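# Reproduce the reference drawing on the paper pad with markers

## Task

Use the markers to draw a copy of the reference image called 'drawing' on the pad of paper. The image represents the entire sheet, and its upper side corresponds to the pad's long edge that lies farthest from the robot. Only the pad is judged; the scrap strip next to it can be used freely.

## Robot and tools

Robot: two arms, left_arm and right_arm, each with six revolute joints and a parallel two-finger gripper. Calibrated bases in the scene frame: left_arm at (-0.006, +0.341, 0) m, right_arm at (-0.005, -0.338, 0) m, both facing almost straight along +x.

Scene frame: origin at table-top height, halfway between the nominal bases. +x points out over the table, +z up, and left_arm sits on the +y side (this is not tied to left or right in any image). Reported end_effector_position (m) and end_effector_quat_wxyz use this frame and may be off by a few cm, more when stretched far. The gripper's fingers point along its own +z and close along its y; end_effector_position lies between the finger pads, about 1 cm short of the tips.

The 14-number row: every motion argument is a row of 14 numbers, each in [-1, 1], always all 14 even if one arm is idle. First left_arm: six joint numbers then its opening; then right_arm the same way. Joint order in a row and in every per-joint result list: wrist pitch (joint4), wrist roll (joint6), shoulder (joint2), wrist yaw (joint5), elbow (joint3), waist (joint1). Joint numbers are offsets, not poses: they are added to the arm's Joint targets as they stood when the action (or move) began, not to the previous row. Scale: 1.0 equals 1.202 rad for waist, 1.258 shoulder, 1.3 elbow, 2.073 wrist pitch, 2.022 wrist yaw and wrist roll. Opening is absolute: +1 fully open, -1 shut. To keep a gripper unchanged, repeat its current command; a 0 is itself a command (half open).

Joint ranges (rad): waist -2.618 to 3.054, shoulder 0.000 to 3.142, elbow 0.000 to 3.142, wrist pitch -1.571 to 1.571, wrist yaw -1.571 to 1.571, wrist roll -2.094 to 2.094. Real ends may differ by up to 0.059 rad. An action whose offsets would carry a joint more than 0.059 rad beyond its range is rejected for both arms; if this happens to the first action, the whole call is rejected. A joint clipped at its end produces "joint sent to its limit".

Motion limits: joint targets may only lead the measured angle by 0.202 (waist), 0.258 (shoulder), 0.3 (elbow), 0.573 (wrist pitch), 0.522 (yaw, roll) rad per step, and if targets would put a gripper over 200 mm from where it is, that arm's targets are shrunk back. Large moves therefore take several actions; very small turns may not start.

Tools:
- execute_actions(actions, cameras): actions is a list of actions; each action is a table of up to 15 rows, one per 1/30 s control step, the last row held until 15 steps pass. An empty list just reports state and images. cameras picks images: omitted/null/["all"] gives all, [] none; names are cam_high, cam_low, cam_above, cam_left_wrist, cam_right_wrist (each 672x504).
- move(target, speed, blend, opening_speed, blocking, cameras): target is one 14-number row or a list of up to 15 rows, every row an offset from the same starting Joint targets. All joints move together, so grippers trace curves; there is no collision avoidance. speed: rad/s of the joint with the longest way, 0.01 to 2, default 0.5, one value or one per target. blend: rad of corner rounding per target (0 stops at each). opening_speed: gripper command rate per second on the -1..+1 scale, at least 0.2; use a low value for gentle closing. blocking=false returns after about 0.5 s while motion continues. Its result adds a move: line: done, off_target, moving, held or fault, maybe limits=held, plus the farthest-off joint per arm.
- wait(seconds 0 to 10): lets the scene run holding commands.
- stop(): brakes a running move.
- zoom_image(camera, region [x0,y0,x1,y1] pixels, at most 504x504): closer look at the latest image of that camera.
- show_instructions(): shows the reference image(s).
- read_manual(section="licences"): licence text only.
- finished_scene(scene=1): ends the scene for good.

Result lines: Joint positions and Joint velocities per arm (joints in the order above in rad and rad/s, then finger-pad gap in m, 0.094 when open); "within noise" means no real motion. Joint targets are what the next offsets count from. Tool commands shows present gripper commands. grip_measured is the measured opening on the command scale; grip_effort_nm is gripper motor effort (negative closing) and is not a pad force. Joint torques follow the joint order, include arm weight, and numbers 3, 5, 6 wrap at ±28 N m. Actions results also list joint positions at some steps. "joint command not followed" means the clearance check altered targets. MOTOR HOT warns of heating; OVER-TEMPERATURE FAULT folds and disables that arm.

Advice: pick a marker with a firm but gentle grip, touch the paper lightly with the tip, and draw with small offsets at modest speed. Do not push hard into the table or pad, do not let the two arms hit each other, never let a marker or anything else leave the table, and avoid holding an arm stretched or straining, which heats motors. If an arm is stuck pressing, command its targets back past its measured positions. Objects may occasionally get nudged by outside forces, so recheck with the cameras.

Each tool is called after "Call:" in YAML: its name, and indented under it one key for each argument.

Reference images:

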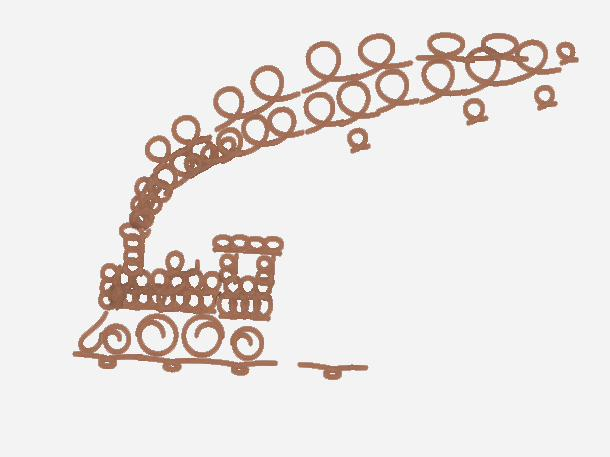

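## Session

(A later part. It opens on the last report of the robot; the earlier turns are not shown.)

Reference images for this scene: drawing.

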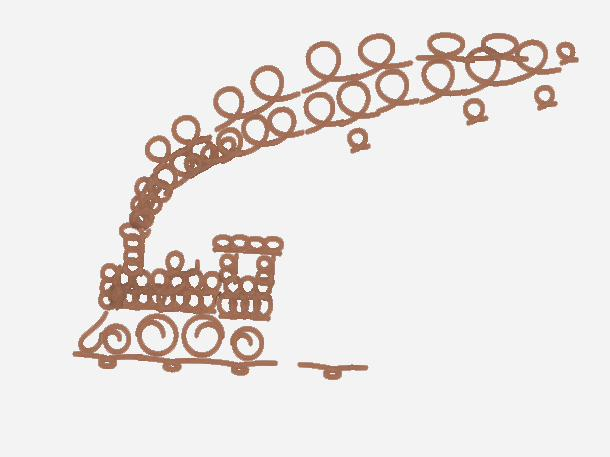

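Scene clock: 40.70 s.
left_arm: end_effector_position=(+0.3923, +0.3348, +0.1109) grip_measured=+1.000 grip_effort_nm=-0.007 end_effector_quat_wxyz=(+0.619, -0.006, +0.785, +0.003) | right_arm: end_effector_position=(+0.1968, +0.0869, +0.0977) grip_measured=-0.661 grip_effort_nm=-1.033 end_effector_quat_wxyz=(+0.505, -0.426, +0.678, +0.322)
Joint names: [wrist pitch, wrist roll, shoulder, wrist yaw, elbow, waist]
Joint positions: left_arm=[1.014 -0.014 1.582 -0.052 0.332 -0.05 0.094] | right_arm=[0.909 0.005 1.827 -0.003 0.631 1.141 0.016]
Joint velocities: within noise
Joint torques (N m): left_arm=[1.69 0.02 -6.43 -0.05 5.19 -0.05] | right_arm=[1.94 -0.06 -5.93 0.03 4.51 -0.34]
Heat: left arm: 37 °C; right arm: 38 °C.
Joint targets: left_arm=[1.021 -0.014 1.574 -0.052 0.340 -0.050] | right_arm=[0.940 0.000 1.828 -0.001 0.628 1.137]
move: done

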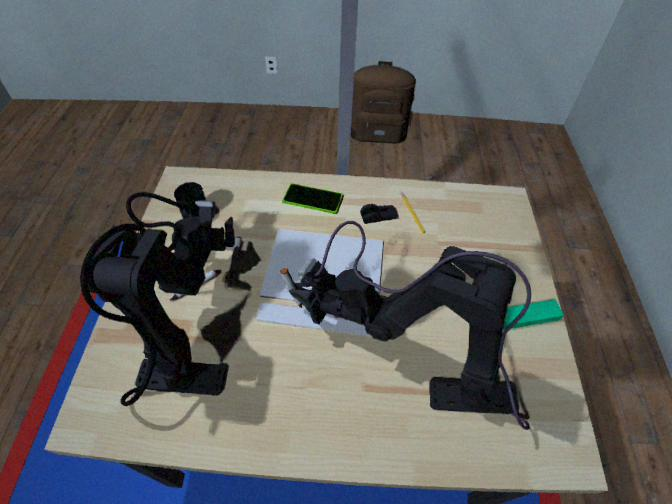

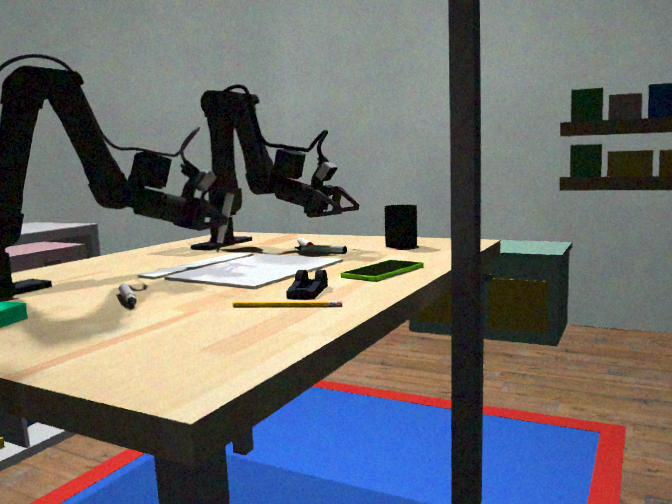

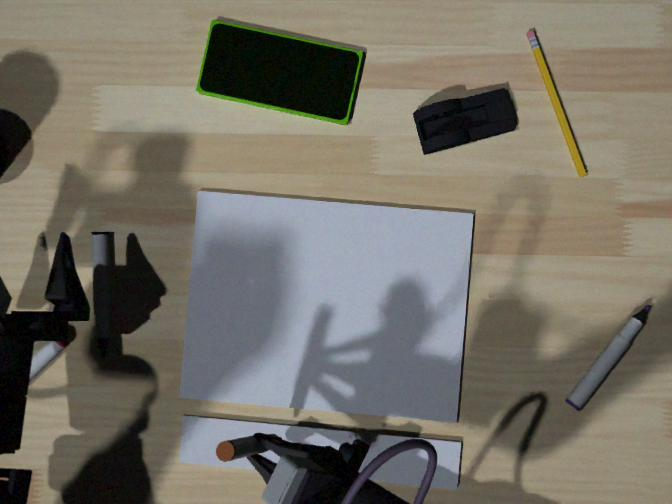

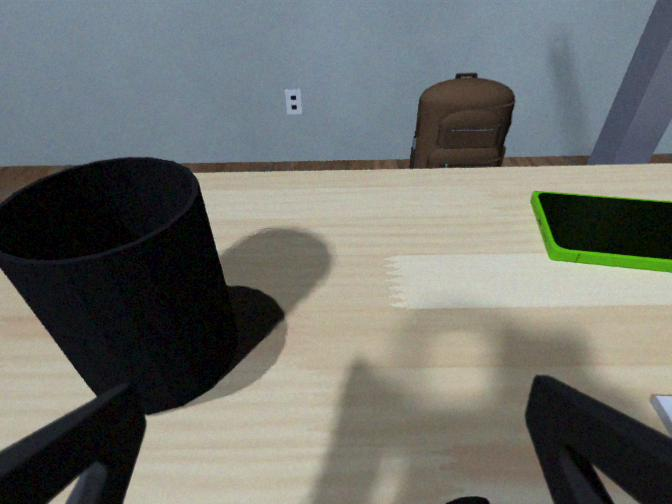

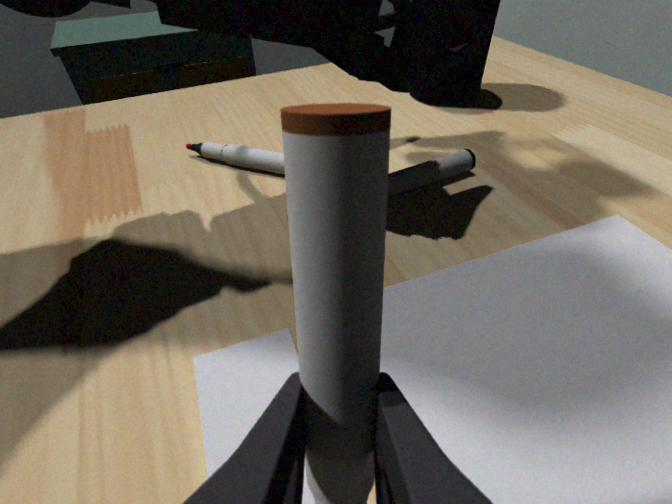

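Call:
execute_actions:
  actions:
    - [[0,0,0,0,0,0,1,-0.0072,0,0.0016,0,0.0015,0.0017,-0.9],[0,0,0,0,0,0,1,-0.0072,0,0.0032,0,0.0031,0.0033,-0.9],[0,0,0,0,0,0,1,-0.0072,0,0.0048,0,0.0046,0.005,-0.9],[0,0,0,0,0,0,1,-0.0072,0,0.0064,0,0.0062,0.0067,-0.9],[0,0,0,0,0,0,1,-0.0072,0,0.008,0,0.0077,0.0083,-0.9],[0,0,0,0,0,0,1,-0.0072,0,0.0095,0,0.0092,0.01,-0.9],[0,0,0,0,0,0,1,-0.0072,0,0.0111,0,0.0108,0.0116,-0.9],[0,0,0,0,0,0,1,-0.0072,0,0.0127,0,0.0123,0.0133,-0.9],[0,0,0,0,0,0,1,-0.0072,0,0.0143,0,0.0138,0.015,-0.9],[0,0,0,0,0,0,1,-0.0072,0,0.0159,0,0.0154,0.0166,-0.9],[0,0,0,0,0,0,1,-0.0072,0,0.0175,0,0.0169,0.0183,-0.9],[0,0,0,0,0,0,1,-0.0072,0,0.0191,0,0.0185,0.02,-0.9],[0,0,0,0,0,0,1,-0.0072,0,0.0207,0,0.02,0.0216,-0.9],[0,0,0,0,0,0,1,-0.0072,0,0.0223,0,0.0215,0.0233,-0.9],[0,0,0,0,0,0,1,-0.0072,0,0.0238,0,0.0231,0.025,-0.9]]
    - [[0,0,0,0,0,0,1,0,0,-0.0016,0,-0.0015,-0.0017,-0.9],[0,0,0,0,0,0,1,0,0,-0.0032,0,-0.0031,-0.0033,-0.9],[0,0,0,0,0,0,1,0,0,-0.0048,0,-0.0046,-0.005,-0.9],[0,0,0,0,0,0,1,0,0,-0.0064,0,-0.0062,-0.0067,-0.9],[0,0,0,0,0,0,1,0,0,-0.008,0,-0.0077,-0.0083,-0.9],[0,0,0,0,0,0,1,0,0,-0.0095,0,-0.0092,-0.01,-0.9],[0,0,0,0,0,0,1,0,0,-0.0111,0,-0.0108,-0.0116,-0.9],[0,0,0,0,0,0,1,0,0,-0.0127,0,-0.0123,-0.0133,-0.9],[0,0,0,0,0,0,1,0,0,-0.0143,0,-0.0138,-0.015,-0.9],[0,0,0,0,0,0,1,0,0,-0.0159,0,-0.0154,-0.0166,-0.9],[0,0,0,0,0,0,1,0,0,-0.0175,0,-0.0169,-0.0183,-0.9],[0,0,0,0,0,0,1,0,0,-0.0191,0,-0.0185,-0.02,-0.9],[0,0,0,0,0,0,1,0,0,-0.0207,0,-0.02,-0.0216,-0.9],[0,0,0,0,0,0,1,0,0,-0.0223,0,-0.0215,-0.0233,-0.9],[0,0,0,0,0,0,1,0,0,-0.0238,0,-0.0231,-0.025,-0.9]]
    - [[0,0,0,0,0,0,1,0,0,-0.0016,0,-0.0015,-0.0017,-0.9],[0,0,0,0,0,0,1,0,0,-0.0032,0,-0.0031,-0.0033,-0.9],[0,0,0,0,0,0,1,0,0,-0.0048,0,-0.0046,-0.005,-0.9],[0,0,0,0,0,0,1,0,0,-0.0064,0,-0.0062,-0.0067,-0.9],[0,0,0,0,0,0,1,0,0,-0.008,0,-0.0077,-0.0083,-0.9],[0,0,0,0,0,0,1,0,0,-0.0095,0,-0.0092,-0.01,-0.9],[0,0,0,0,0,0,1,0,0,-0.0111,0,-0.0108,-0.0116,-0.9],[0,0,0,0,0,0,1,0,0,-0.0127,0,-0.0123,-0.0133,-0.9],[0,0,0,0,0,0,1,0,0,-0.0143,0,-0.0138,-0.015,-0.9],[0,0,0,0,0,0,1,0,0,-0.0159,0,-0.0154,-0.0166,-0.9],[0,0,0,0,0,0,1,0,0,-0.0175,0,-0.0169,-0.0183,-0.9],[0,0,0,0,0,0,1,0,0,-0.0191,0,-0.0185,-0.02,-0.9],[0,0,0,0,0,0,1,0,0,-0.0207,0,-0.02,-0.0216,-0.9],[0,0,0,0,0,0,1,0,0,-0.0223,0,-0.0215,-0.0233,-0.9],[0,0,0,0,0,0,1,0,0,-0.0238,0,-0.0231,-0.025,-0.9]]
    - [[0,0,0,0,0,0,1,0,0,0.0016,0,0.0015,0.0017,-0.9],[0,0,0,0,0,0,1,0,0,0.0032,0,0.0031,0.0033,-0.9],[0,0,0,0,0,0,1,0,0,0.0048,0,0.0046,0.005,-0.9],[0,0,0,0,0,0,1,0,0,0.0064,0,0.0062,0.0067,-0.9],[0,0,0,0,0,0,1,0,0,0.008,0,0.0077,0.0083,-0.9],[0,0,0,0,0,0,1,0,0,0.0095,0,0.0092,0.01,-0.9],[0,0,0,0,0,0,1,0,0,0.0111,0,0.0108,0.0116,-0.9],[0,0,0,0,0,0,1,0,0,0.0127,0,0.0123,0.0133,-0.9],[0,0,0,0,0,0,1,0,0,0.0143,0,0.0138,0.015,-0.9],[0,0,0,0,0,0,1,0,0,0.0159,0,0.0154,0.0166,-0.9],[0,0,0,0,0,0,1,0,0,0.0175,0,0.0169,0.0183,-0.9],[0,0,0,0,0,0,1,0,0,0.0191,0,0.0185,0.02,-0.9],[0,0,0,0,0,0,1,0,0,0.0207,0,0.02,0.0216,-0.9],[0,0,0,0,0,0,1,0,0,0.0223,0,0.0215,0.0233,-0.9],[0,0,0,0,0,0,1,0,0,0.0238,0,0.0231,0.025,-0.9]]
  cameras: []

Scene clock: 49.47 s.
left_arm: end_effector_position=(+0.3923, +0.3348, +0.1109) grip_measured=+1.000 grip_effort_nm=-0.007 end_effector_quat_wxyz=(+0.619, -0.006, +0.785, +0.003) | right_arm: end_effector_position=(+0.1980, +0.0787, +0.0871) grip_measured=-0.661 grip_effort_nm=-1.038 end_effector_quat_wxyz=(+0.498, -0.427, +0.687, +0.313)
Joint names: [wrist pitch, wrist roll, shoulder, wrist yaw, elbow, waist]
Joint positions: left_arm=[1.014 -0.014 1.582 -0.052 0.332 -0.05 0.094] | right_arm=[0.91 0.005 1.83 -0.003 0.607 1.131 0.016]
Joint velocities: within noise
Joint torques (N m): left_arm=[1.67 0.02 -6.45 -0.05 5.18 -0.13] | right_arm=[1.78 -0.06 -6.09 0.03 6.54 0.39]
Heat: left arm: 38 °C; right arm: 37 °C.
Joint targets: left_arm=[1.021 -0.014 1.574 -0.052 0.340 -0.050] | right_arm=[0.925 0.000 1.828 0.000 0.628 1.137]
Step readings (joint positions of left_arm | right_arm):
0: [1.014 -0.014 1.582 -0.052 0.332 -0.050] | [0.910 0.005 1.827 -0.003 0.631 1.141]
1: [1.014 -0.014 1.582 -0.052 0.332 -0.050] | [0.910 0.005 1.827 -0.003 0.631 1.141]
2: [1.014 -0.014 1.582 -0.052 0.332 -0.050] | [0.910 0.005 1.827 -0.003 0.631 1.141]
4: [1.014 -0.014 1.582 -0.052 0.332 -0.050] | [0.910 0.005 1.827 -0.003 0.631 1.141]
8: [1.014 -0.014 1.582 -0.052 0.332 -0.050] | [0.910 0.005 1.834 -0.003 0.631 1.144]
15: [1.014 -0.014 1.582 -0.052 0.332 -0.050] | [0.910 0.005 1.850 -0.003 0.631 1.156]
16: [1.014 -0.014 1.582 -0.052 0.332 -0.050] | [0.910 0.005 1.851 -0.003 0.631 1.158]
17: [1.014 -0.014 1.582 -0.052 0.332 -0.050] | [0.910 0.005 1.852 -0.003 0.631 1.158]
19: [1.014 -0.014 1.582 -0.052 0.332 -0.050] | [0.910 0.005 1.852 -0.003 0.631 1.158]
23: [1.014 -0.014 1.582 -0.052 0.332 -0.050] | [0.910 0.005 1.852 -0.003 0.631 1.158]
30: [1.014 -0.014 1.582 -0.052 0.332 -0.050] | [0.910 0.005 1.852 -0.003 0.631 1.148]
31: [1.014 -0.014 1.582 -0.052 0.332 -0.050] | [0.910 0.005 1.852 -0.003 0.631 1.145]
32: [1.014 -0.014 1.582 -0.052 0.332 -0.050] | [0.910 0.005 1.852 -0.003 0.631 1.143]
34: [1.014 -0.014 1.582 -0.052 0.332 -0.050] | [0.910 0.005 1.852 -0.003 0.631 1.138]
38: [1.014 -0.014 1.582 -0.052 0.332 -0.050] | [0.910 0.005 1.847 -0.003 0.623 1.130]
45: [1.014 -0.014 1.582 -0.052 0.332 -0.050] | [0.910 0.005 1.833 -0.003 0.608 1.117]
46: [1.014 -0.014 1.582 -0.052 0.332 -0.050] | [0.910 0.005 1.831 -0.003 0.607 1.115]
47: [1.014 -0.014 1.582 -0.052 0.332 -0.050] | [0.910 0.005 1.830 -0.003 0.607 1.115]
49: [1.014 -0.014 1.582 -0.052 0.332 -0.050] | [0.910 0.005 1.830 -0.003 0.607 1.115]
53: [1.014 -0.014 1.582 -0.052 0.332 -0.050] | [0.910 0.005 1.830 -0.003 0.607 1.115]
60: [1.014 -0.014 1.582 -0.052 0.332 -0.050] | [0.910 0.005 1.830 -0.003 0.607 1.126]
No camera images: "cameras" was empty.

Call:
move:
  target: [0,0,0,0,0,0,1, 0,0,0.0310,0,0.0154,0,-0.9]
  speed: 0.06
  cameras: ["cam_high","cam_low"]

Call:
zoom_image:
  camera: "cam_high"
  region: [220, 220, 420, 360]

Call:
zoom_image:
  camera: "cam_low"
  region: [120, 180, 320, 300]

Scene clock: 53.77 s.
left_arm: end_effector_position=(+0.3923, +0.3348, +0.1109) grip_measured=+1.000 grip_effort_nm=-0.002 end_effector_quat_wxyz=(+0.619, -0.006, +0.785, +0.003) | right_arm: end_effector_position=(+0.1988, +0.0810, +0.0775) grip_measured=-0.661 grip_effort_nm=-1.033 end_effector_quat_wxyz=(+0.491, -0.430, +0.692, +0.309)
Joint names: [wrist pitch, wrist roll, shoulder, wrist yaw, elbow, waist]
Joint positions: left_arm=[1.014 -0.014 1.582 -0.052 0.332 -0.05 0.094] | right_arm=[0.91 0.005 1.862 -0.003 0.619 1.132 0.016]
Joint velocities: within noise
Joint torques (N m): left_arm=[1.67 0.03 -6.39 -0.03 5.12 -0.03] | right_arm=[1.78 -0.06 -5.7 0.03 7.19 0.43]
Heat: left arm: 38 °C; right arm: 38 °C.
Joint targets: left_arm=[1.021 -0.014 1.574 -0.052 0.340 -0.050] | right_arm=[0.925 0.000 1.867 0.000 0.648 1.137]
move: done
Images, in order (width x height): cam_high 672x504, cam_low 672x504.

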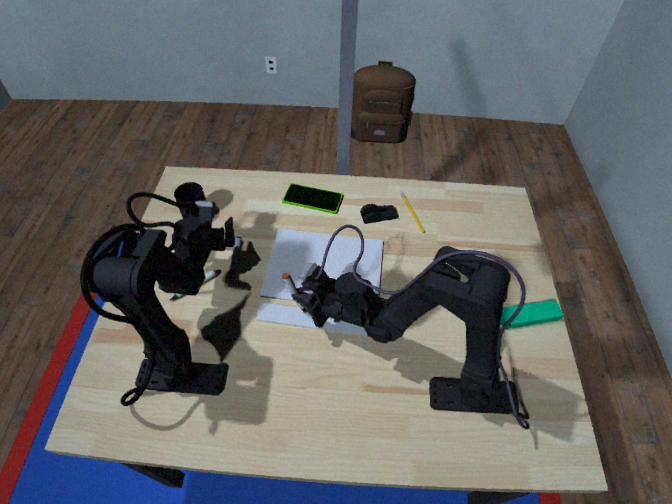

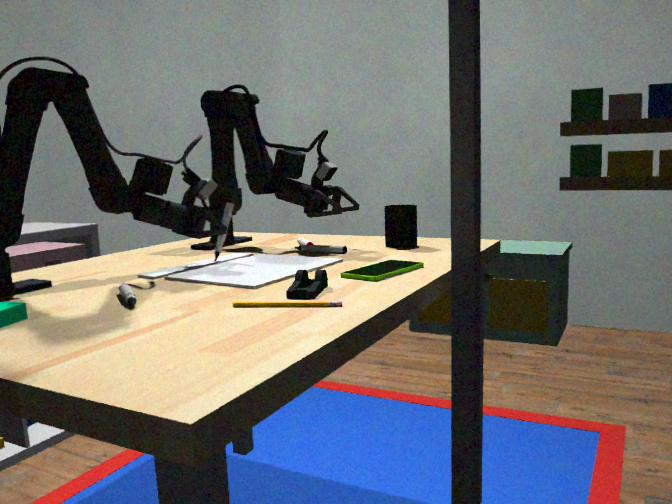

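Scaled by 2.520 from the camera's 672x504 image, which has a finer 960x720 frame.

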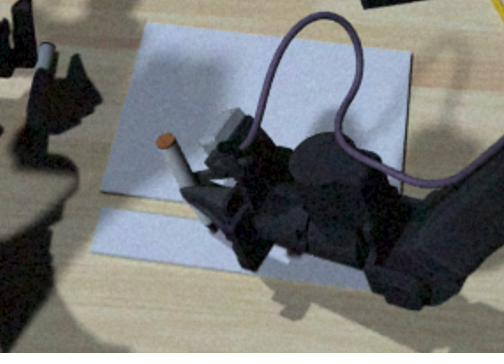

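Scaled by 2.520 from the camera's 672x504 image, which has a finer 960x720 frame.

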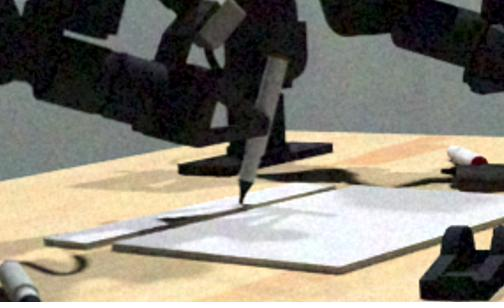

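Call:
move:
  target: [0,0,0,0,0,0,1, 0,0,0.0073,0,0.0023,0,-0.9]
  speed: 0.03
  cameras: ["cam_low"]

Call:
zoom_image:
  camera: "cam_low"
  region: [180, 220, 260, 280]

Scene clock: 54.83 s.
left_arm: end_effector_position=(+0.3923, +0.3348, +0.1109) grip_measured=+1.000 grip_effort_nm=-0.002 end_effector_quat_wxyz=(+0.619, -0.006, +0.785, +0.003) | right_arm: end_effector_position=(+0.1993, +0.0821, +0.0768) grip_measured=-0.661 grip_effort_nm=-1.033 end_effector_quat_wxyz=(+0.490, -0.430, +0.692, +0.309)
Joint names: [wrist pitch, wrist roll, shoulder, wrist yaw, elbow, waist]
Joint positions: left_arm=[1.014 -0.014 1.582 -0.052 0.332 -0.05 0.094] | right_arm=[0.91 0.005 1.868 -0.003 0.624 1.132 0.016]
Joint velocities: within noise
Joint torques (N m): left_arm=[1.69 0.04 -6.35 0 5.23 -0.06] | right_arm=[1.77 -0.06 -5.5 0.03 6.94 0.43]
Heat: left arm: 38 °C; right arm: 38 °C.
Joint targets: left_arm=[1.021 -0.014 1.574 -0.052 0.340 -0.050] | right_arm=[0.925 0.000 1.876 0.000 0.650 1.137]
move: done
Images, in order (width x height): cam_low 672x504.

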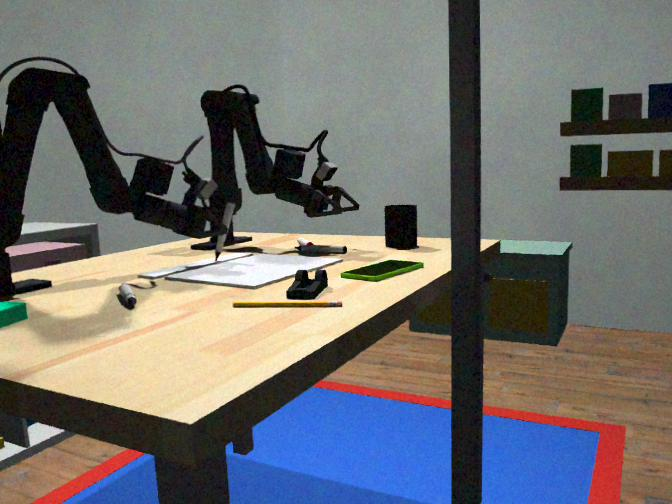

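Scaled by 6.300 from the camera's 672x504 image, which has a finer 960x720 frame.

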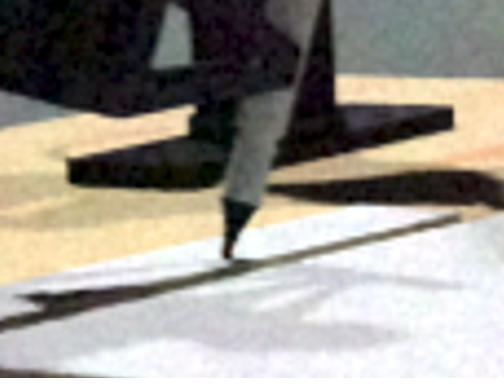

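Call:
move:
  target:
    - [0,0,0,0,0,0,1, 0,0,-0.1057,0,-0.0508,0,-0.9]
    - [0,0,0,0,0,0,1, 0,0,-0.1057,0,-0.0508,-0.7488,-0.9]
  speed: [0.2,0.6]
  cameras: ["cam_above","cam_high","cam_right_wrist"]

Call:
zoom_image:
  camera: "cam_above"
  region: [170, 380, 370, 500]

Scene clock: 58.47 s.
left_arm: end_effector_position=(+0.3923, +0.3348, +0.1109) grip_measured=+1.000 grip_effort_nm=-0.002 end_effector_quat_wxyz=(+0.619, -0.006, +0.785, +0.003) | right_arm: end_effector_position=(+0.4454, -0.2389, +0.1078) grip_measured=-0.661 grip_effort_nm=-1.028 end_effector_quat_wxyz=(+0.602, -0.083, +0.791, +0.066)
Joint names: [wrist pitch, wrist roll, shoulder, wrist yaw, elbow, waist]
Joint positions: left_arm=[1.014 -0.014 1.582 -0.052 0.332 -0.05 0.094] | right_arm=[0.91 0.005 1.771 0.002 0.592 0.232 0.016]
Joint velocities: within noise
Joint torques (N m): left_arm=[1.64 0.04 -6.5 -0.02 5.23 0.02] | right_arm=[1.79 -0.05 -7.77 -0.02 4.19 0.36]
Heat: left arm: 38 °C; right arm: 38 °C.
Joint targets: left_arm=[1.021 -0.014 1.574 -0.052 0.340 -0.050] | right_arm=[0.925 0.000 1.743 0.000 0.584 0.237]
move: done
Images, in order (width x height): cam_high 672x504, cam_above 672x504, cam_right_wrist 672x504.

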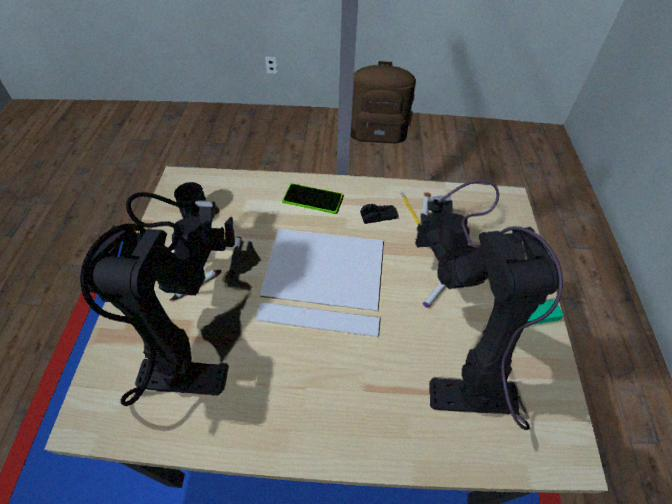

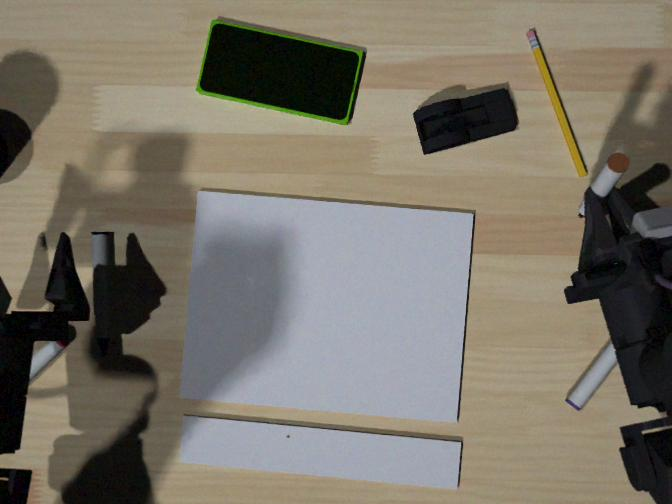

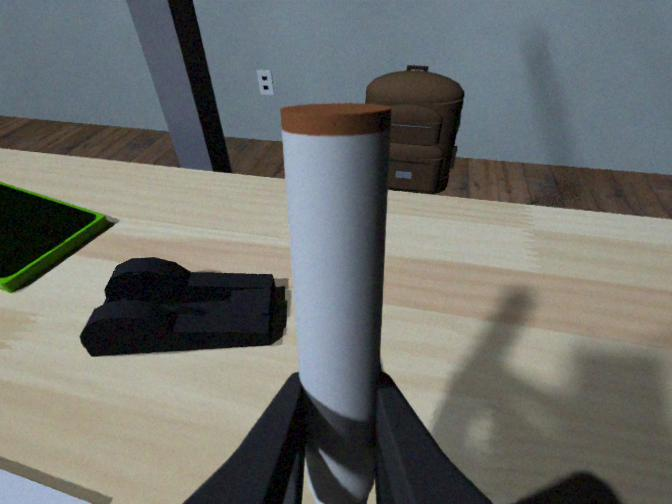

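Scaled by 2.520 from the camera's 672x504 image, which has a finer 960x720 frame.

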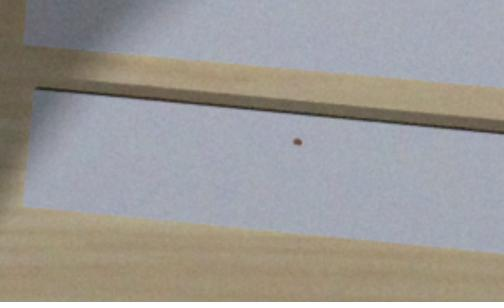

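Call:
move:
  target:
    - [0,0,0,0,0,0,1, 0,0,-0.4253,0,-0.4103,0.6112,-0.9]
    - [0,0,0,0,0,0,1, 0,0,-0.2838,0,-0.3492,0.6112,-0.9]
  speed: [0.5,0.08]
  cameras: ["cam_low"]

Call:
zoom_image:
  camera: "cam_low"
  region: [100, 200, 260, 300]

Scene clock: 64.60 s.
left_arm: end_effector_position=(+0.3923, +0.3348, +0.1109) grip_measured=+1.000 grip_effort_nm=-0.002 end_effector_quat_wxyz=(+0.619, -0.006, +0.785, +0.003) | right_arm: end_effector_position=(+0.1875, -0.0676, +0.0748) grip_measured=-0.661 grip_effort_nm=-1.033 end_effector_quat_wxyz=(+0.507, -0.374, +0.731, +0.263)
Joint names: [wrist pitch, wrist roll, shoulder, wrist yaw, elbow, waist]
Joint positions: left_arm=[1.014 -0.014 1.582 -0.052 0.332 -0.05 0.094] | right_arm=[0.917 0.005 1.38 -0.001 0.108 0.966 0.016]
Joint velocities: within noise
Joint torques (N m): left_arm=[1.64 0.02 -6.3 -0.06 5.2 -0.1] | right_arm=[1.71 -0.05 -1.89 0 6.5 0.44]
Heat: left arm: 38 °C; right arm: 38 °C.
Joint targets: left_arm=[1.021 -0.014 1.574 -0.052 0.340 -0.050] | right_arm=[0.926 0.000 1.386 0.000 0.130 0.971]
move: done
Images, in order (width x height): cam_low 672x504.

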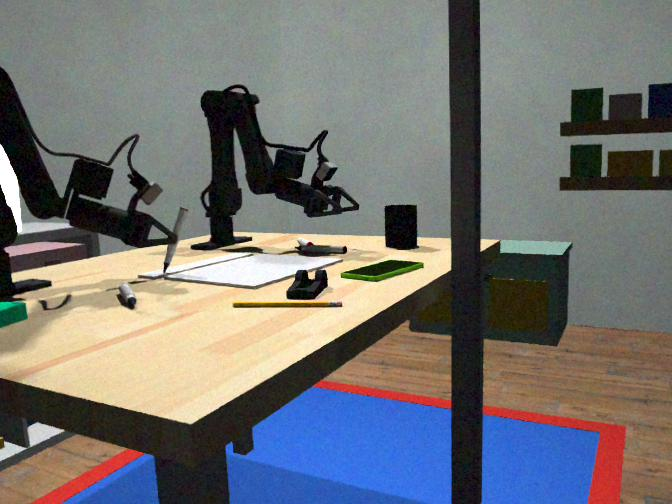

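Scaled by 3.150 from the camera's 672x504 image, which has a finer 960x720 frame.

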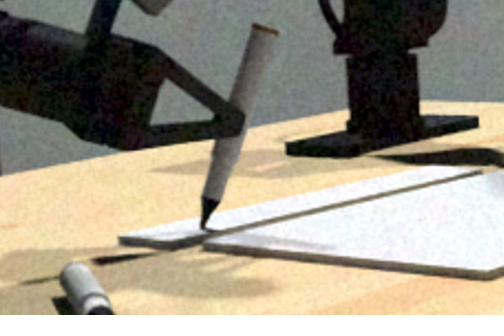

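Call:
move:
  target:
    - [0,0,0,0,0,0,1, 0,0,-0.1176,0,-0.05,0,-0.9]
    - [0,0,0,0,0,0,1, 0,0,0.0676,0,0.1015,0.0630,-0.9]
    - [0,0,0,0,0,0,1, 0,0,0.1375,0,0.1221,0.0630,-0.9]
  speed: [0.2,0.3,0.06]
  cameras: []

Scene clock: 68.53 s.
left_arm: end_effector_position=(+0.3923, +0.3348, +0.1109) grip_measured=+1.000 grip_effort_nm=-0.002 end_effector_quat_wxyz=(+0.619, -0.006, +0.785, +0.003) | right_arm: end_effector_position=(+0.1879, -0.0188, +0.0747) grip_measured=-0.661 grip_effort_nm=-1.033 end_effector_quat_wxyz=(+0.492, -0.403, +0.720, +0.279)
Joint names: [wrist pitch, wrist roll, shoulder, wrist yaw, elbow, waist]
Joint positions: left_arm=[1.014 -0.014 1.582 -0.052 0.332 -0.05 0.094] | right_arm=[0.916 0.005 1.552 -0.001 0.266 1.041 0.016]
Joint velocities: within noise
Joint torques (N m): left_arm=[1.65 0.02 -6.45 -0.01 5.22 -0.13] | right_arm=[1.71 -0.06 -3.03 0.01 6.43 0.5]
Heat: left arm: 39 °C; right arm: 38 °C.
Joint targets: left_arm=[1.021 -0.014 1.574 -0.052 0.340 -0.050] | right_arm=[0.926 0.000 1.559 -0.001 0.289 1.047]
move: done
No camera images: "cameras" was empty.

Call:
move:
  target:
    - [0,0,0,0,0,0,1, 0,0,-0.0843,0,-0.0408,0,-0.9]
    - [0,0,0,0,0,0,1, 0,0,0.0970,0,0.13,0.0580,-0.9]
    - [0,0,0,0,0,0,1, 0,0,0.1401,0,0.1428,0.0580,-0.9]
  speed: [0.2,0.3,0.06]
  cameras: []

Scene clock: 71.53 s.
left_arm: end_effector_position=(+0.3923, +0.3348, +0.1109) grip_measured=+1.000 grip_effort_nm=-0.007 end_effector_quat_wxyz=(+0.619, -0.006, +0.785, +0.003) | right_arm: end_effector_position=(+0.1877, +0.0376, +0.0754) grip_measured=-0.661 grip_effort_nm=-1.028 end_effector_quat_wxyz=(+0.486, -0.426, +0.703, +0.298)
Joint names: [wrist pitch, wrist roll, shoulder, wrist yaw, elbow, waist]
Joint positions: left_arm=[1.014 -0.014 1.582 -0.052 0.332 -0.05 0.094] | right_arm=[0.916 0.005 1.727 0 0.452 1.111 0.016]
Joint velocities: within noise
Joint torques (N m): left_arm=[1.68 0.02 -6.42 -0.02 5.22 -0.02] | right_arm=[1.71 -0.05 -4.3 0 6.5 0.47]
Heat: left arm: 39 °C; right arm: 39 °C.
Joint targets: left_arm=[1.021 -0.014 1.574 -0.052 0.340 -0.050] | right_arm=[0.926 0.000 1.736 0.000 0.475 1.117]
move: done
No camera images: "cameras" was empty.

Call:
move:
  target:
    - [0,0,0,0,0,0,1, 0,0,-0.0763,0,-0.0385,0,-0.9]
    - [0,0,0,0,0,0,1, 0,0,0.2051,0,0.2723,0.0770,-0.9]
    - [0,0,0,0,0,0,1, 0,0,0.2381,0,0.2830,0.0770,-0.9]
  speed: [0.2,0.3,0.06]
  cameras: []

Scene clock: 74.80 s.
left_arm: end_effector_position=(+0.3923, +0.3348, +0.1109) grip_measured=+1.000 grip_effort_nm=-0.007 end_effector_quat_wxyz=(+0.619, -0.006, +0.785, +0.003) | right_arm: end_effector_position=(+0.1874, +0.1418, +0.0780) grip_measured=-0.661 grip_effort_nm=-1.033 end_effector_quat_wxyz=(+0.495, -0.447, +0.665, +0.336)
Joint names: [wrist pitch, wrist roll, shoulder, wrist yaw, elbow, waist]
Joint positions: left_arm=[1.014 -0.014 1.582 -0.052 0.332 -0.05 0.094] | right_arm=[0.917 0.005 2.023 0 0.818 1.204 0.016]
Joint velocities: within noise
Joint torques (N m): left_arm=[1.7 0.05 -6.39 -0.05 5.11 -0.16] | right_arm=[1.72 -0.06 -6.53 0.01 6.98 0.43]
Heat: left arm: 39 °C; right arm: 39 °C.
Joint targets: left_arm=[1.021 -0.014 1.574 -0.052 0.340 -0.050] | right_arm=[0.925 0.000 2.035 0.000 0.843 1.209]
move: done
No camera images: "cameras" was empty.

Call:
move:
  target:
    - [0,0,0,0,0,0,1, 0,0,-0.0692,0,-0.0377,0,-0.9]
    - [0,0,0,0,0,0,1, 0,0,0.0374,0,0.0782,0.0166,-0.9]
    - [0,0,0,0,0,0,1, 0,0,0.0684,0,0.0884,0.0166,-0.9]
  speed: [0.2,0.3,0.06]
  cameras: []

Scene clock: 77.20 s.
left_arm: end_effector_position=(+0.3923, +0.3348, +0.1109) grip_measured=+1.000 grip_effort_nm=0.002 end_effector_quat_wxyz=(+0.619, -0.006, +0.785, +0.003) | right_arm: end_effector_position=(+0.1881, +0.1714, +0.0790) grip_measured=-0.661 grip_effort_nm=-1.038 end_effector_quat_wxyz=(+0.502, -0.448, +0.653, +0.348)
Joint names: [wrist pitch, wrist roll, shoulder, wrist yaw, elbow, waist]
Joint positions: left_arm=[1.014 -0.014 1.582 -0.052 0.332 -0.05 0.094] | right_arm=[0.918 0.005 2.108 0 0.933 1.223 0.016]
Joint velocities: within noise
Joint torques (N m): left_arm=[1.68 0.02 -6.49 -0.05 5.24 -0.08] | right_arm=[1.72 -0.05 -7.13 0 7.15 0.5]
Heat: left arm: 39 °C; right arm: 39 °C.
Joint targets: left_arm=[1.021 -0.014 1.574 -0.052 0.340 -0.050] | right_arm=[0.926 0.000 2.121 0.000 0.958 1.229]
move: done
No camera images: "cameras" was empty.

Call:
move:
  target:
    - [0,0,0,0,0,0,1, 0,0,-0.0986,0,-0.0469,0,-0.9]
    - [0,0,0,0,0,0,1, 0,0,-0.3005,0,-0.2877,-0.8253,-0.9]
  speed: [0.2,0.7]
  cameras: ["cam_above","cam_high"]

Call:
zoom_image:
  camera: "cam_above"
  region: [170, 400, 330, 500]

Call:
zoom_image:
  camera: "cam_above"
  region: [320, 400, 480, 500]

Call:
zoom_image:
  camera: "cam_above"
  region: [170, 180, 330, 300]

Call:
zoom_image:
  camera: "cam_above"
  region: [330, 180, 490, 300]

Call:
zoom_image:
  camera: "cam_above"
  region: [170, 320, 330, 440]

Call:
zoom_image:
  camera: "cam_above"
  region: [330, 320, 490, 440]

Scene clock: 80.30 s.
left_arm: end_effector_position=(+0.3923, +0.3348, +0.1109) grip_measured=+1.000 grip_effort_nm=-0.002 end_effector_quat_wxyz=(+0.619, -0.006, +0.785, +0.003) | right_arm: end_effector_position=(+0.4454, -0.2388, +0.1083) grip_measured=-0.661 grip_effort_nm=-1.028 end_effector_quat_wxyz=(+0.604, -0.083, +0.790, +0.066)
Joint names: [wrist pitch, wrist roll, shoulder, wrist yaw, elbow, waist]
Joint positions: left_arm=[1.014 -0.014 1.582 -0.052 0.332 -0.05 0.094] | right_arm=[0.917 0.005 1.773 0.004 0.591 0.233 0.016]
Joint velocities: within noise
Joint torques (N m): left_arm=[1.65 0.04 -6.26 -0.06 5.26 -0.06] | right_arm=[1.73 -0.05 -7.92 -0.04 4.27 0.29]
Heat: left arm: 39 °C; right arm: 40 °C.
Joint targets: left_arm=[1.021 -0.014 1.574 -0.052 0.340 -0.050] | right_arm=[0.926 0.000 1.743 -0.001 0.584 0.237]
move: done
Images, in order (width x height): cam_high 672x504, cam_above 672x504.

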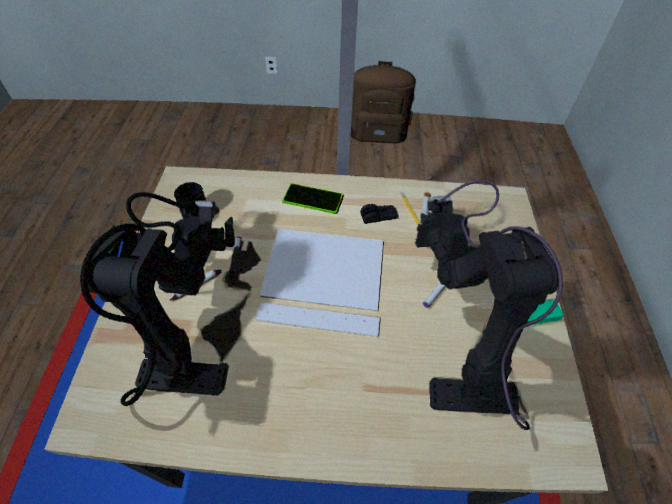

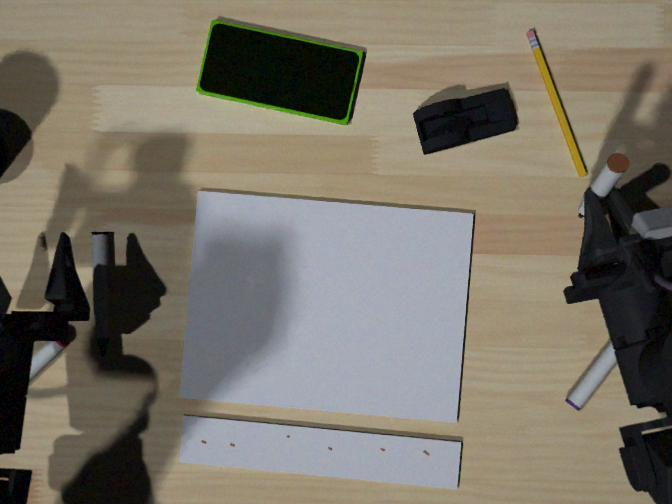

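Scaled by 3.150 from the camera's 672x504 image, which has a finer 960x720 frame.

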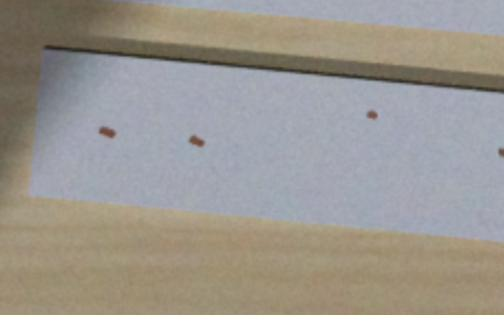

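Scaled by 3.150 from the camera's 672x504 image, which has a finer 960x720 frame.

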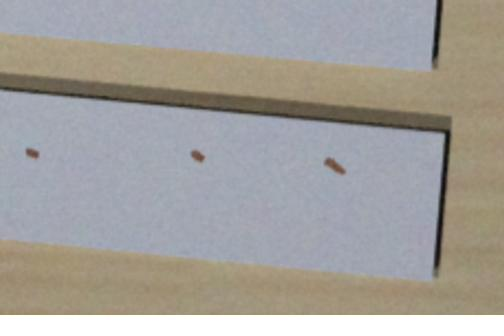

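Scaled by 3.150 from the camera's 672x504 image, which has a finer 960x720 frame.

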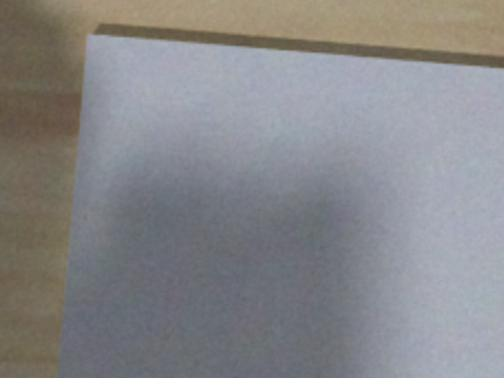

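Scaled by 3.150 from the camera's 672x504 image, which has a finer 960x720 frame.

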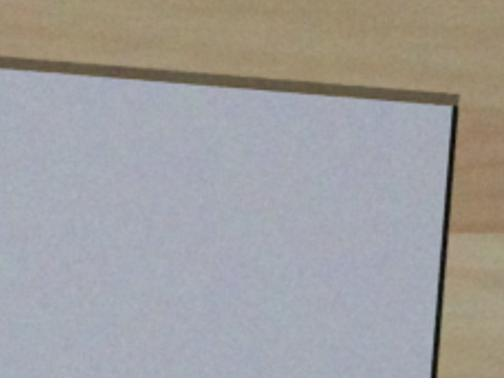

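Scaled by 3.150 from the camera's 672x504 image, which has a finer 960x720 frame.

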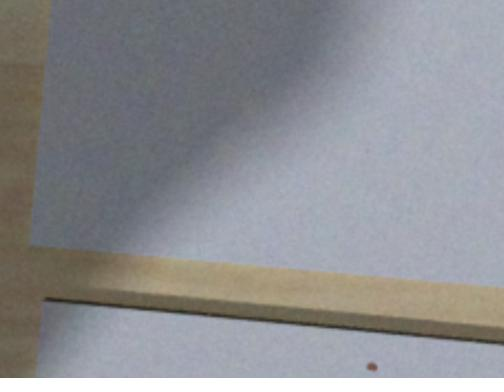

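Scaled by 3.150 from the camera's 672x504 image, which has a finer 960x720 frame.

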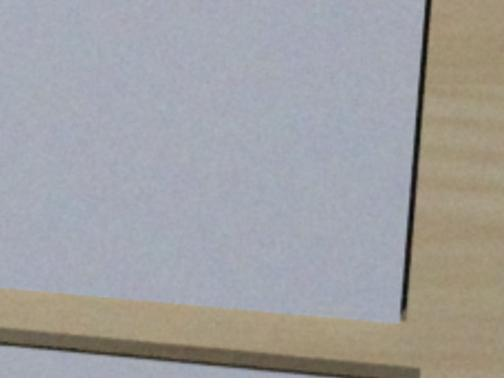

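Call:
move:
  target:
    - [0,0,0,0,0,0,1, 0,0,0.1351,0,0.1190,0.2712,-0.9]
    - [0,0,0,0,0,0,1, 0,0,0.1652,0,0.1281,0.2712,-0.9]
  speed: [0.3,0.05]
  cameras: ["cam_low"]

Call:
zoom_image:
  camera: "cam_low"
  region: [180, 200, 340, 300]

Scene clock: 85.17 s.
left_arm: end_effector_position=(+0.3923, +0.3348, +0.1109) grip_measured=+1.000 grip_effort_nm=-0.002 end_effector_quat_wxyz=(+0.619, -0.006, +0.785, +0.003) | right_arm: end_effector_position=(+0.4151, -0.0807, +0.0785) grip_measured=-0.661 grip_effort_nm=-1.033 end_effector_quat_wxyz=(+0.568, -0.216, +0.778, +0.161)
Joint names: [wrist pitch, wrist roll, shoulder, wrist yaw, elbow, waist]
Joint positions: left_arm=[1.014 -0.014 1.582 -0.052 0.332 -0.05 0.094] | right_arm=[0.917 0.005 1.946 0.001 0.72 0.565 0.016]
Joint velocities: within noise
Joint torques (N m): left_arm=[1.66 0 -6.39 -0.05 5.24 -0.05] | right_arm=[1.72 -0.05 -6.38 0 7.41 -0.13]
Heat: left arm: 39 °C; right arm: 40 °C.
Joint targets: left_arm=[1.021 -0.014 1.574 -0.052 0.340 -0.050] | right_arm=[0.926 0.000 1.951 -0.001 0.750 0.563]
move: done
Images, in order (width x height): cam_low 672x504.

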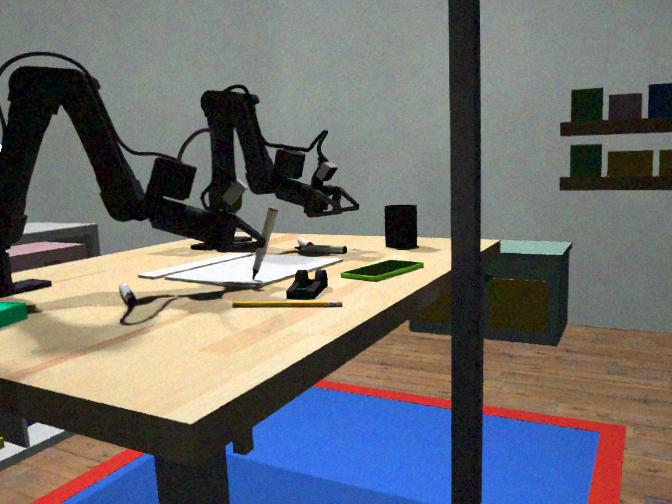

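Scaled by 3.150 from the camera's 672x504 image, which has a finer 960x720 frame.

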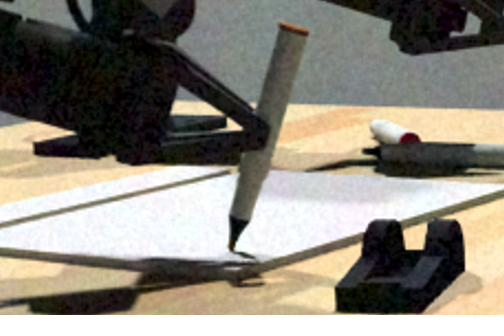

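Call:
move:
  target: [0,0,0,0,0,0,1, 0,0,0.0046,0,0.0014,0,-0.9]
  speed: 0.02
  cameras: ["cam_low"]

Call:
zoom_image:
  camera: "cam_low"
  region: [230, 250, 290, 295]

Scene clock: 86.27 s.
left_arm: end_effector_position=(+0.3923, +0.3348, +0.1109) grip_measured=+1.000 grip_effort_nm=-0.007 end_effector_quat_wxyz=(+0.619, -0.006, +0.785, +0.003) | right_arm: end_effector_position=(+0.4158, -0.0803, +0.0780) grip_measured=-0.661 grip_effort_nm=-1.033 end_effector_quat_wxyz=(+0.568, -0.217, +0.778, +0.161)
Joint names: [wrist pitch, wrist roll, shoulder, wrist yaw, elbow, waist]
Joint positions: left_arm=[1.014 -0.014 1.582 -0.052 0.332 -0.05 0.094] | right_arm=[0.917 0.005 1.95 0.001 0.724 0.565 0.016]
Joint velocities: within noise
Joint torques (N m): left_arm=[1.67 0.04 -6.38 -0.06 5.22 -0.03] | right_arm=[1.72 -0.05 -6.26 -0.01 7.23 -0.13]
Heat: left arm: 39 °C; right arm: 40 °C.
Joint targets: left_arm=[1.021 -0.014 1.574 -0.052 0.340 -0.050] | right_arm=[0.926 0.000 1.957 -0.001 0.752 0.563]
move: done
Images, in order (width x height): cam_low 672x504.

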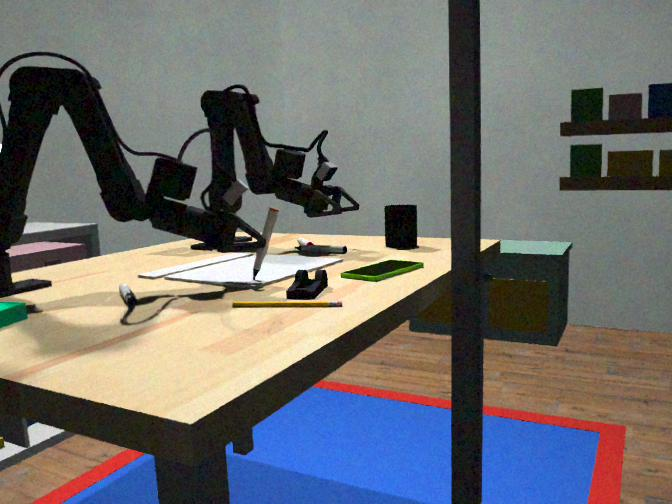

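Scaled by 8.400 from the camera's 672x504 image, which has a finer 960x720 frame.

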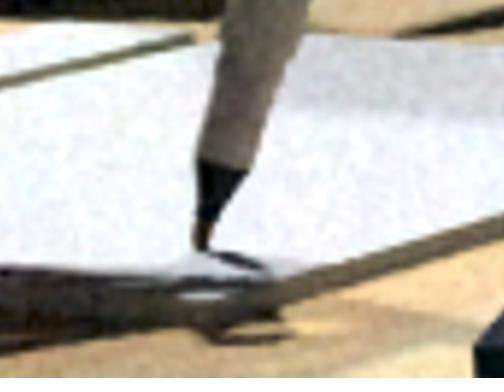

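Call:
move:
  target:
    - [0,0,0,0,0,0,1, 0,0,-0.0663,0,-0.0397,0,-0.9]
    - [0,0,0,0,0,0,1, 0,0,0.1475,0,0.2221,0.3565,-0.9]
    - [0,0,0,0,0,0,1, 0,0,0.1786,0,0.2320,0.3565,-0.9]
  speed: [0.2,0.3,0.03]
  cameras: ["cam_low"]

Call:
zoom_image:
  camera: "cam_low"
  region: [220, 220, 320, 290]

Scene clock: 90.23 s.
left_arm: end_effector_position=(+0.3923, +0.3348, +0.1109) grip_measured=+1.000 grip_effort_nm=-0.007 end_effector_quat_wxyz=(+0.619, -0.006, +0.785, +0.003) | right_arm: end_effector_position=(+0.3095, +0.1328, +0.0805) grip_measured=-0.661 grip_effort_nm=-1.038 end_effector_quat_wxyz=(+0.547, -0.368, +0.693, +0.294)
Joint names: [wrist pitch, wrist roll, shoulder, wrist yaw, elbow, waist]
Joint positions: left_arm=[1.014 -0.014 1.582 -0.052 0.332 -0.05 0.094] | right_arm=[0.915 0.005 2.172 -0.001 1.025 0.996 0.016]
Joint velocities: within noise
Joint torques (N m): left_arm=[1.68 0.09 -6.49 -0.06 5.29 0.05] | right_arm=[1.75 -0.05 -7.88 0.01 7.66 -0.4]
Heat: left arm: 39 °C; right arm: 40 °C.
Joint targets: left_arm=[1.021 -0.014 1.574 -0.052 0.340 -0.050] | right_arm=[0.925 0.000 2.181 0.000 1.054 0.992]
move: done
Images, in order (width x height): cam_low 672x504.

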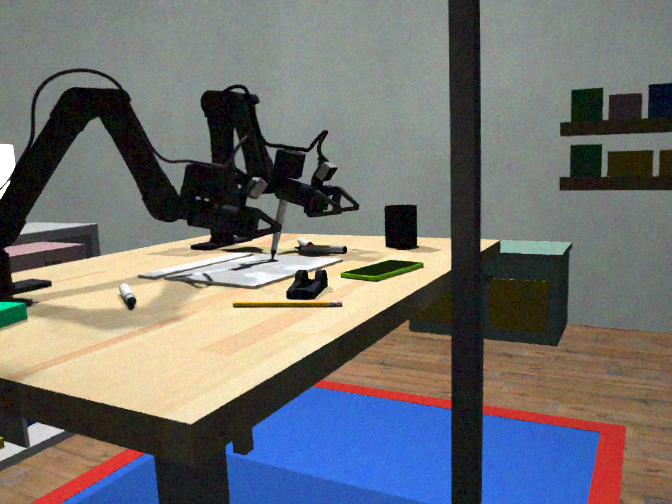

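Scaled by 5.040 from the camera's 672x504 image, which has a finer 960x720 frame.

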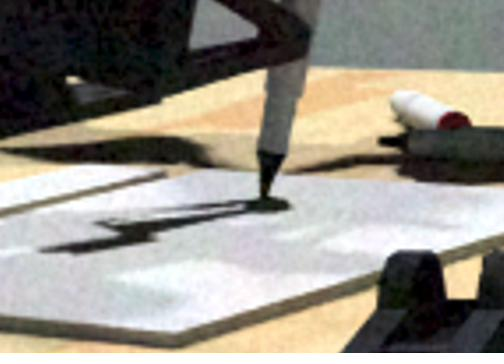

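Call:
move:
  target:
    - [0,0,0,0,0,0,1, 0,0,-0.0628,0,-0.0392,0,-0.9]
    - [0,0,0,0,0,0,1, 0,0,-0.3482,0,-0.3615,-0.6281,-0.9]
  speed: [0.2,0.6]
  cameras: ["cam_above"]

Call:
zoom_image:
  camera: "cam_above"
  region: [390, 190, 490, 290]

Call:
zoom_image:
  camera: "cam_above"
  region: [190, 280, 290, 380]

Scene clock: 92.77 s.
left_arm: end_effector_position=(+0.3923, +0.3348, +0.1109) grip_measured=+1.000 grip_effort_nm=-0.007 end_effector_quat_wxyz=(+0.619, -0.006, +0.785, +0.003) | right_arm: end_effector_position=(+0.4452, -0.2390, +0.1079) grip_measured=-0.661 grip_effort_nm=-1.033 end_effector_quat_wxyz=(+0.603, -0.083, +0.790, +0.066)
Joint names: [wrist pitch, wrist roll, shoulder, wrist yaw, elbow, waist]
Joint positions: left_arm=[1.014 -0.014 1.582 -0.052 0.332 -0.05 0.094] | right_arm=[0.915 0.005 1.772 0.003 0.591 0.233 0.016]
Joint velocities: within noise
Joint torques (N m): left_arm=[1.66 0.05 -6.27 -0.04 5.24 -0.01] | right_arm=[1.74 -0.05 -7.86 -0.04 4.27 0.35]
Heat: left arm: 40 °C; right arm: 40 °C.
Joint targets: left_arm=[1.021 -0.014 1.574 -0.052 0.340 -0.050] | right_arm=[0.925 0.000 1.743 -0.001 0.584 0.237]
move: done
Images, in order (width x height): cam_above 672x504.

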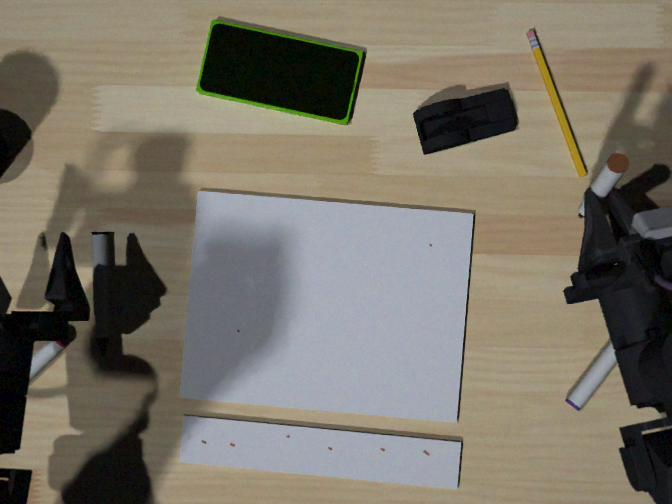

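Scaled by 5.040 from the camera's 672x504 image, which has a finer 960x720 frame.

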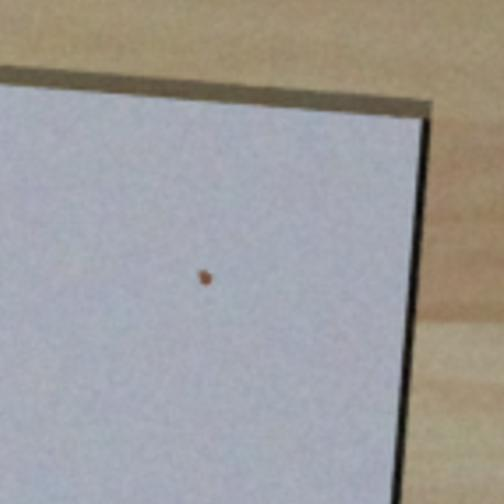

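Scaled by 5.040 from the camera's 672x504 image, which has a finer 960x720 frame.

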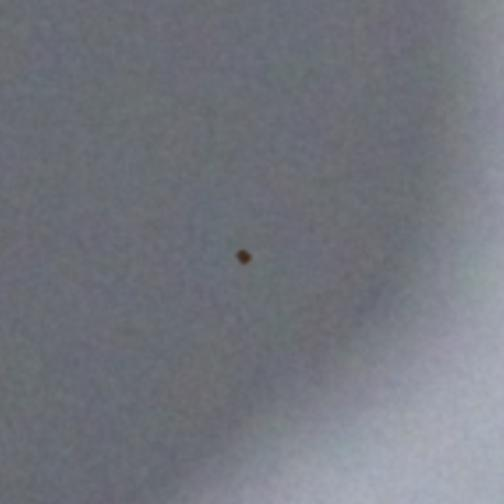

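Call:
move:
  target:
    - [0,0,0,0,0,0,1,0,0,0.1343,0,0.1038,0.7400,-0.9]
    - [0,0,0,0,0,0,1,0,0,0.1343,0,0.1038,0.7864,-0.9]
    - [0,0,0,0,0,0,1,0,0,0.1625,0,0.1125,0.7864,-0.9]
    - [0,0,0,0,0,0,1,0,0,0.1698,0,0.1214,0.7896,-0.9]
    - [0,0,0,0,0,0,1,0,0,0.1740,0,0.1265,0.7952,-0.9]
    - [0,0,0,0,0,0,1,0,0,0.1446,0,0.0965,0.8016,-0.9]
    - [0,0,0,0,0,0,1,0,0,0.1404,0,0.0914,0.8072,-0.9]
    - [0,0,0,0,0,0,1,0,0,0.1331,0,0.0825,0.8104,-0.9]
    - [0,0,0,0,0,0,1,0,0,0.1246,0,0.0722,0.7979,-0.9]
    - [0,0,0,0,0,0,1,0,0,0.1173,0,0.0632,0.7947,-0.9]
    - [0,0,0,0,0,0,1,0,0,0.1131,0,0.0581,0.7892,-0.9]
    - [0,0,0,0,0,0,1,0,0,0.1425,0,0.0881,0.7827,-0.9]
    - [0,0,0,0,0,0,1,0,0,0.1467,0,0.0932,0.7772,-0.9]
    - [0,0,0,0,0,0,1,0,0,0.1541,0,0.1022,0.7740,-0.9]
    - [0,0,0,0,0,0,1,0,0,0.1625,0,0.1125,0.7864,-0.9]
  speed: [0.8,0.15,0.06,0.06,0.06,0.12,0.06,0.06,0.08,0.06,0.06,0.12,0.06,0.06,0.08]
  blend: [0,0,0,0.002,0.002,0.002,0.002,0.002,0.002,0.002,0.002,0.002,0.002,0.002,0.002]
  cameras: ["cam_low"]

Scene clock: 101.93 s.
left_arm: end_effector_position=(+0.3923, +0.3348, +0.1109) grip_measured=+1.000 grip_effort_nm=-0.002 end_effector_quat_wxyz=(+0.619, -0.006, +0.785, +0.003) | right_arm: end_effector_position=(+0.1894, +0.1104, +0.0774) grip_measured=-0.661 grip_effort_nm=-1.038 end_effector_quat_wxyz=(+0.491, -0.442, +0.677, +0.324)
Joint names: [wrist pitch, wrist roll, shoulder, wrist yaw, elbow, waist]
Joint positions: left_arm=[1.014 -0.014 1.582 -0.052 0.332 -0.05 0.094] | right_arm=[0.921 0.004 1.938 -0.003 0.705 1.175 0.016]
Joint velocities: within noise
Joint torques (N m): left_arm=[1.66 0.06 -6.35 -0.03 5.15 -0.1] | right_arm=[1.68 -0.05 -5.97 0.04 6.9 0.59]
Heat: left arm: 40 °C; right arm: 41 °C.
Joint targets: left_arm=[1.021 -0.014 1.574 -0.052 0.340 -0.050] | right_arm=[0.926 0.000 1.948 0.000 0.730 1.182]
move: done
Images, in order (width x height): cam_low 672x504.

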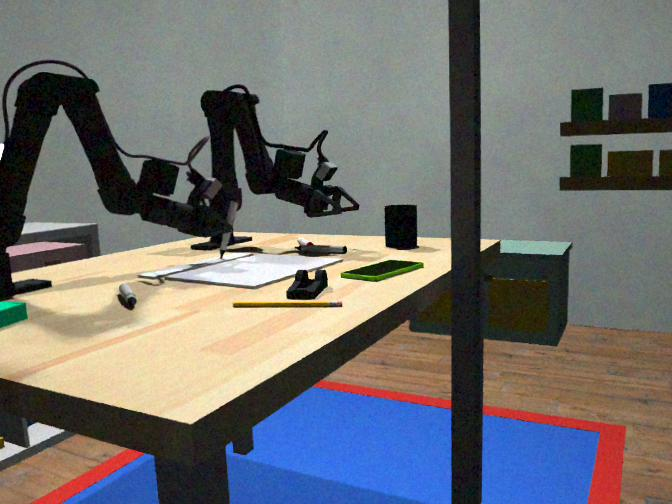

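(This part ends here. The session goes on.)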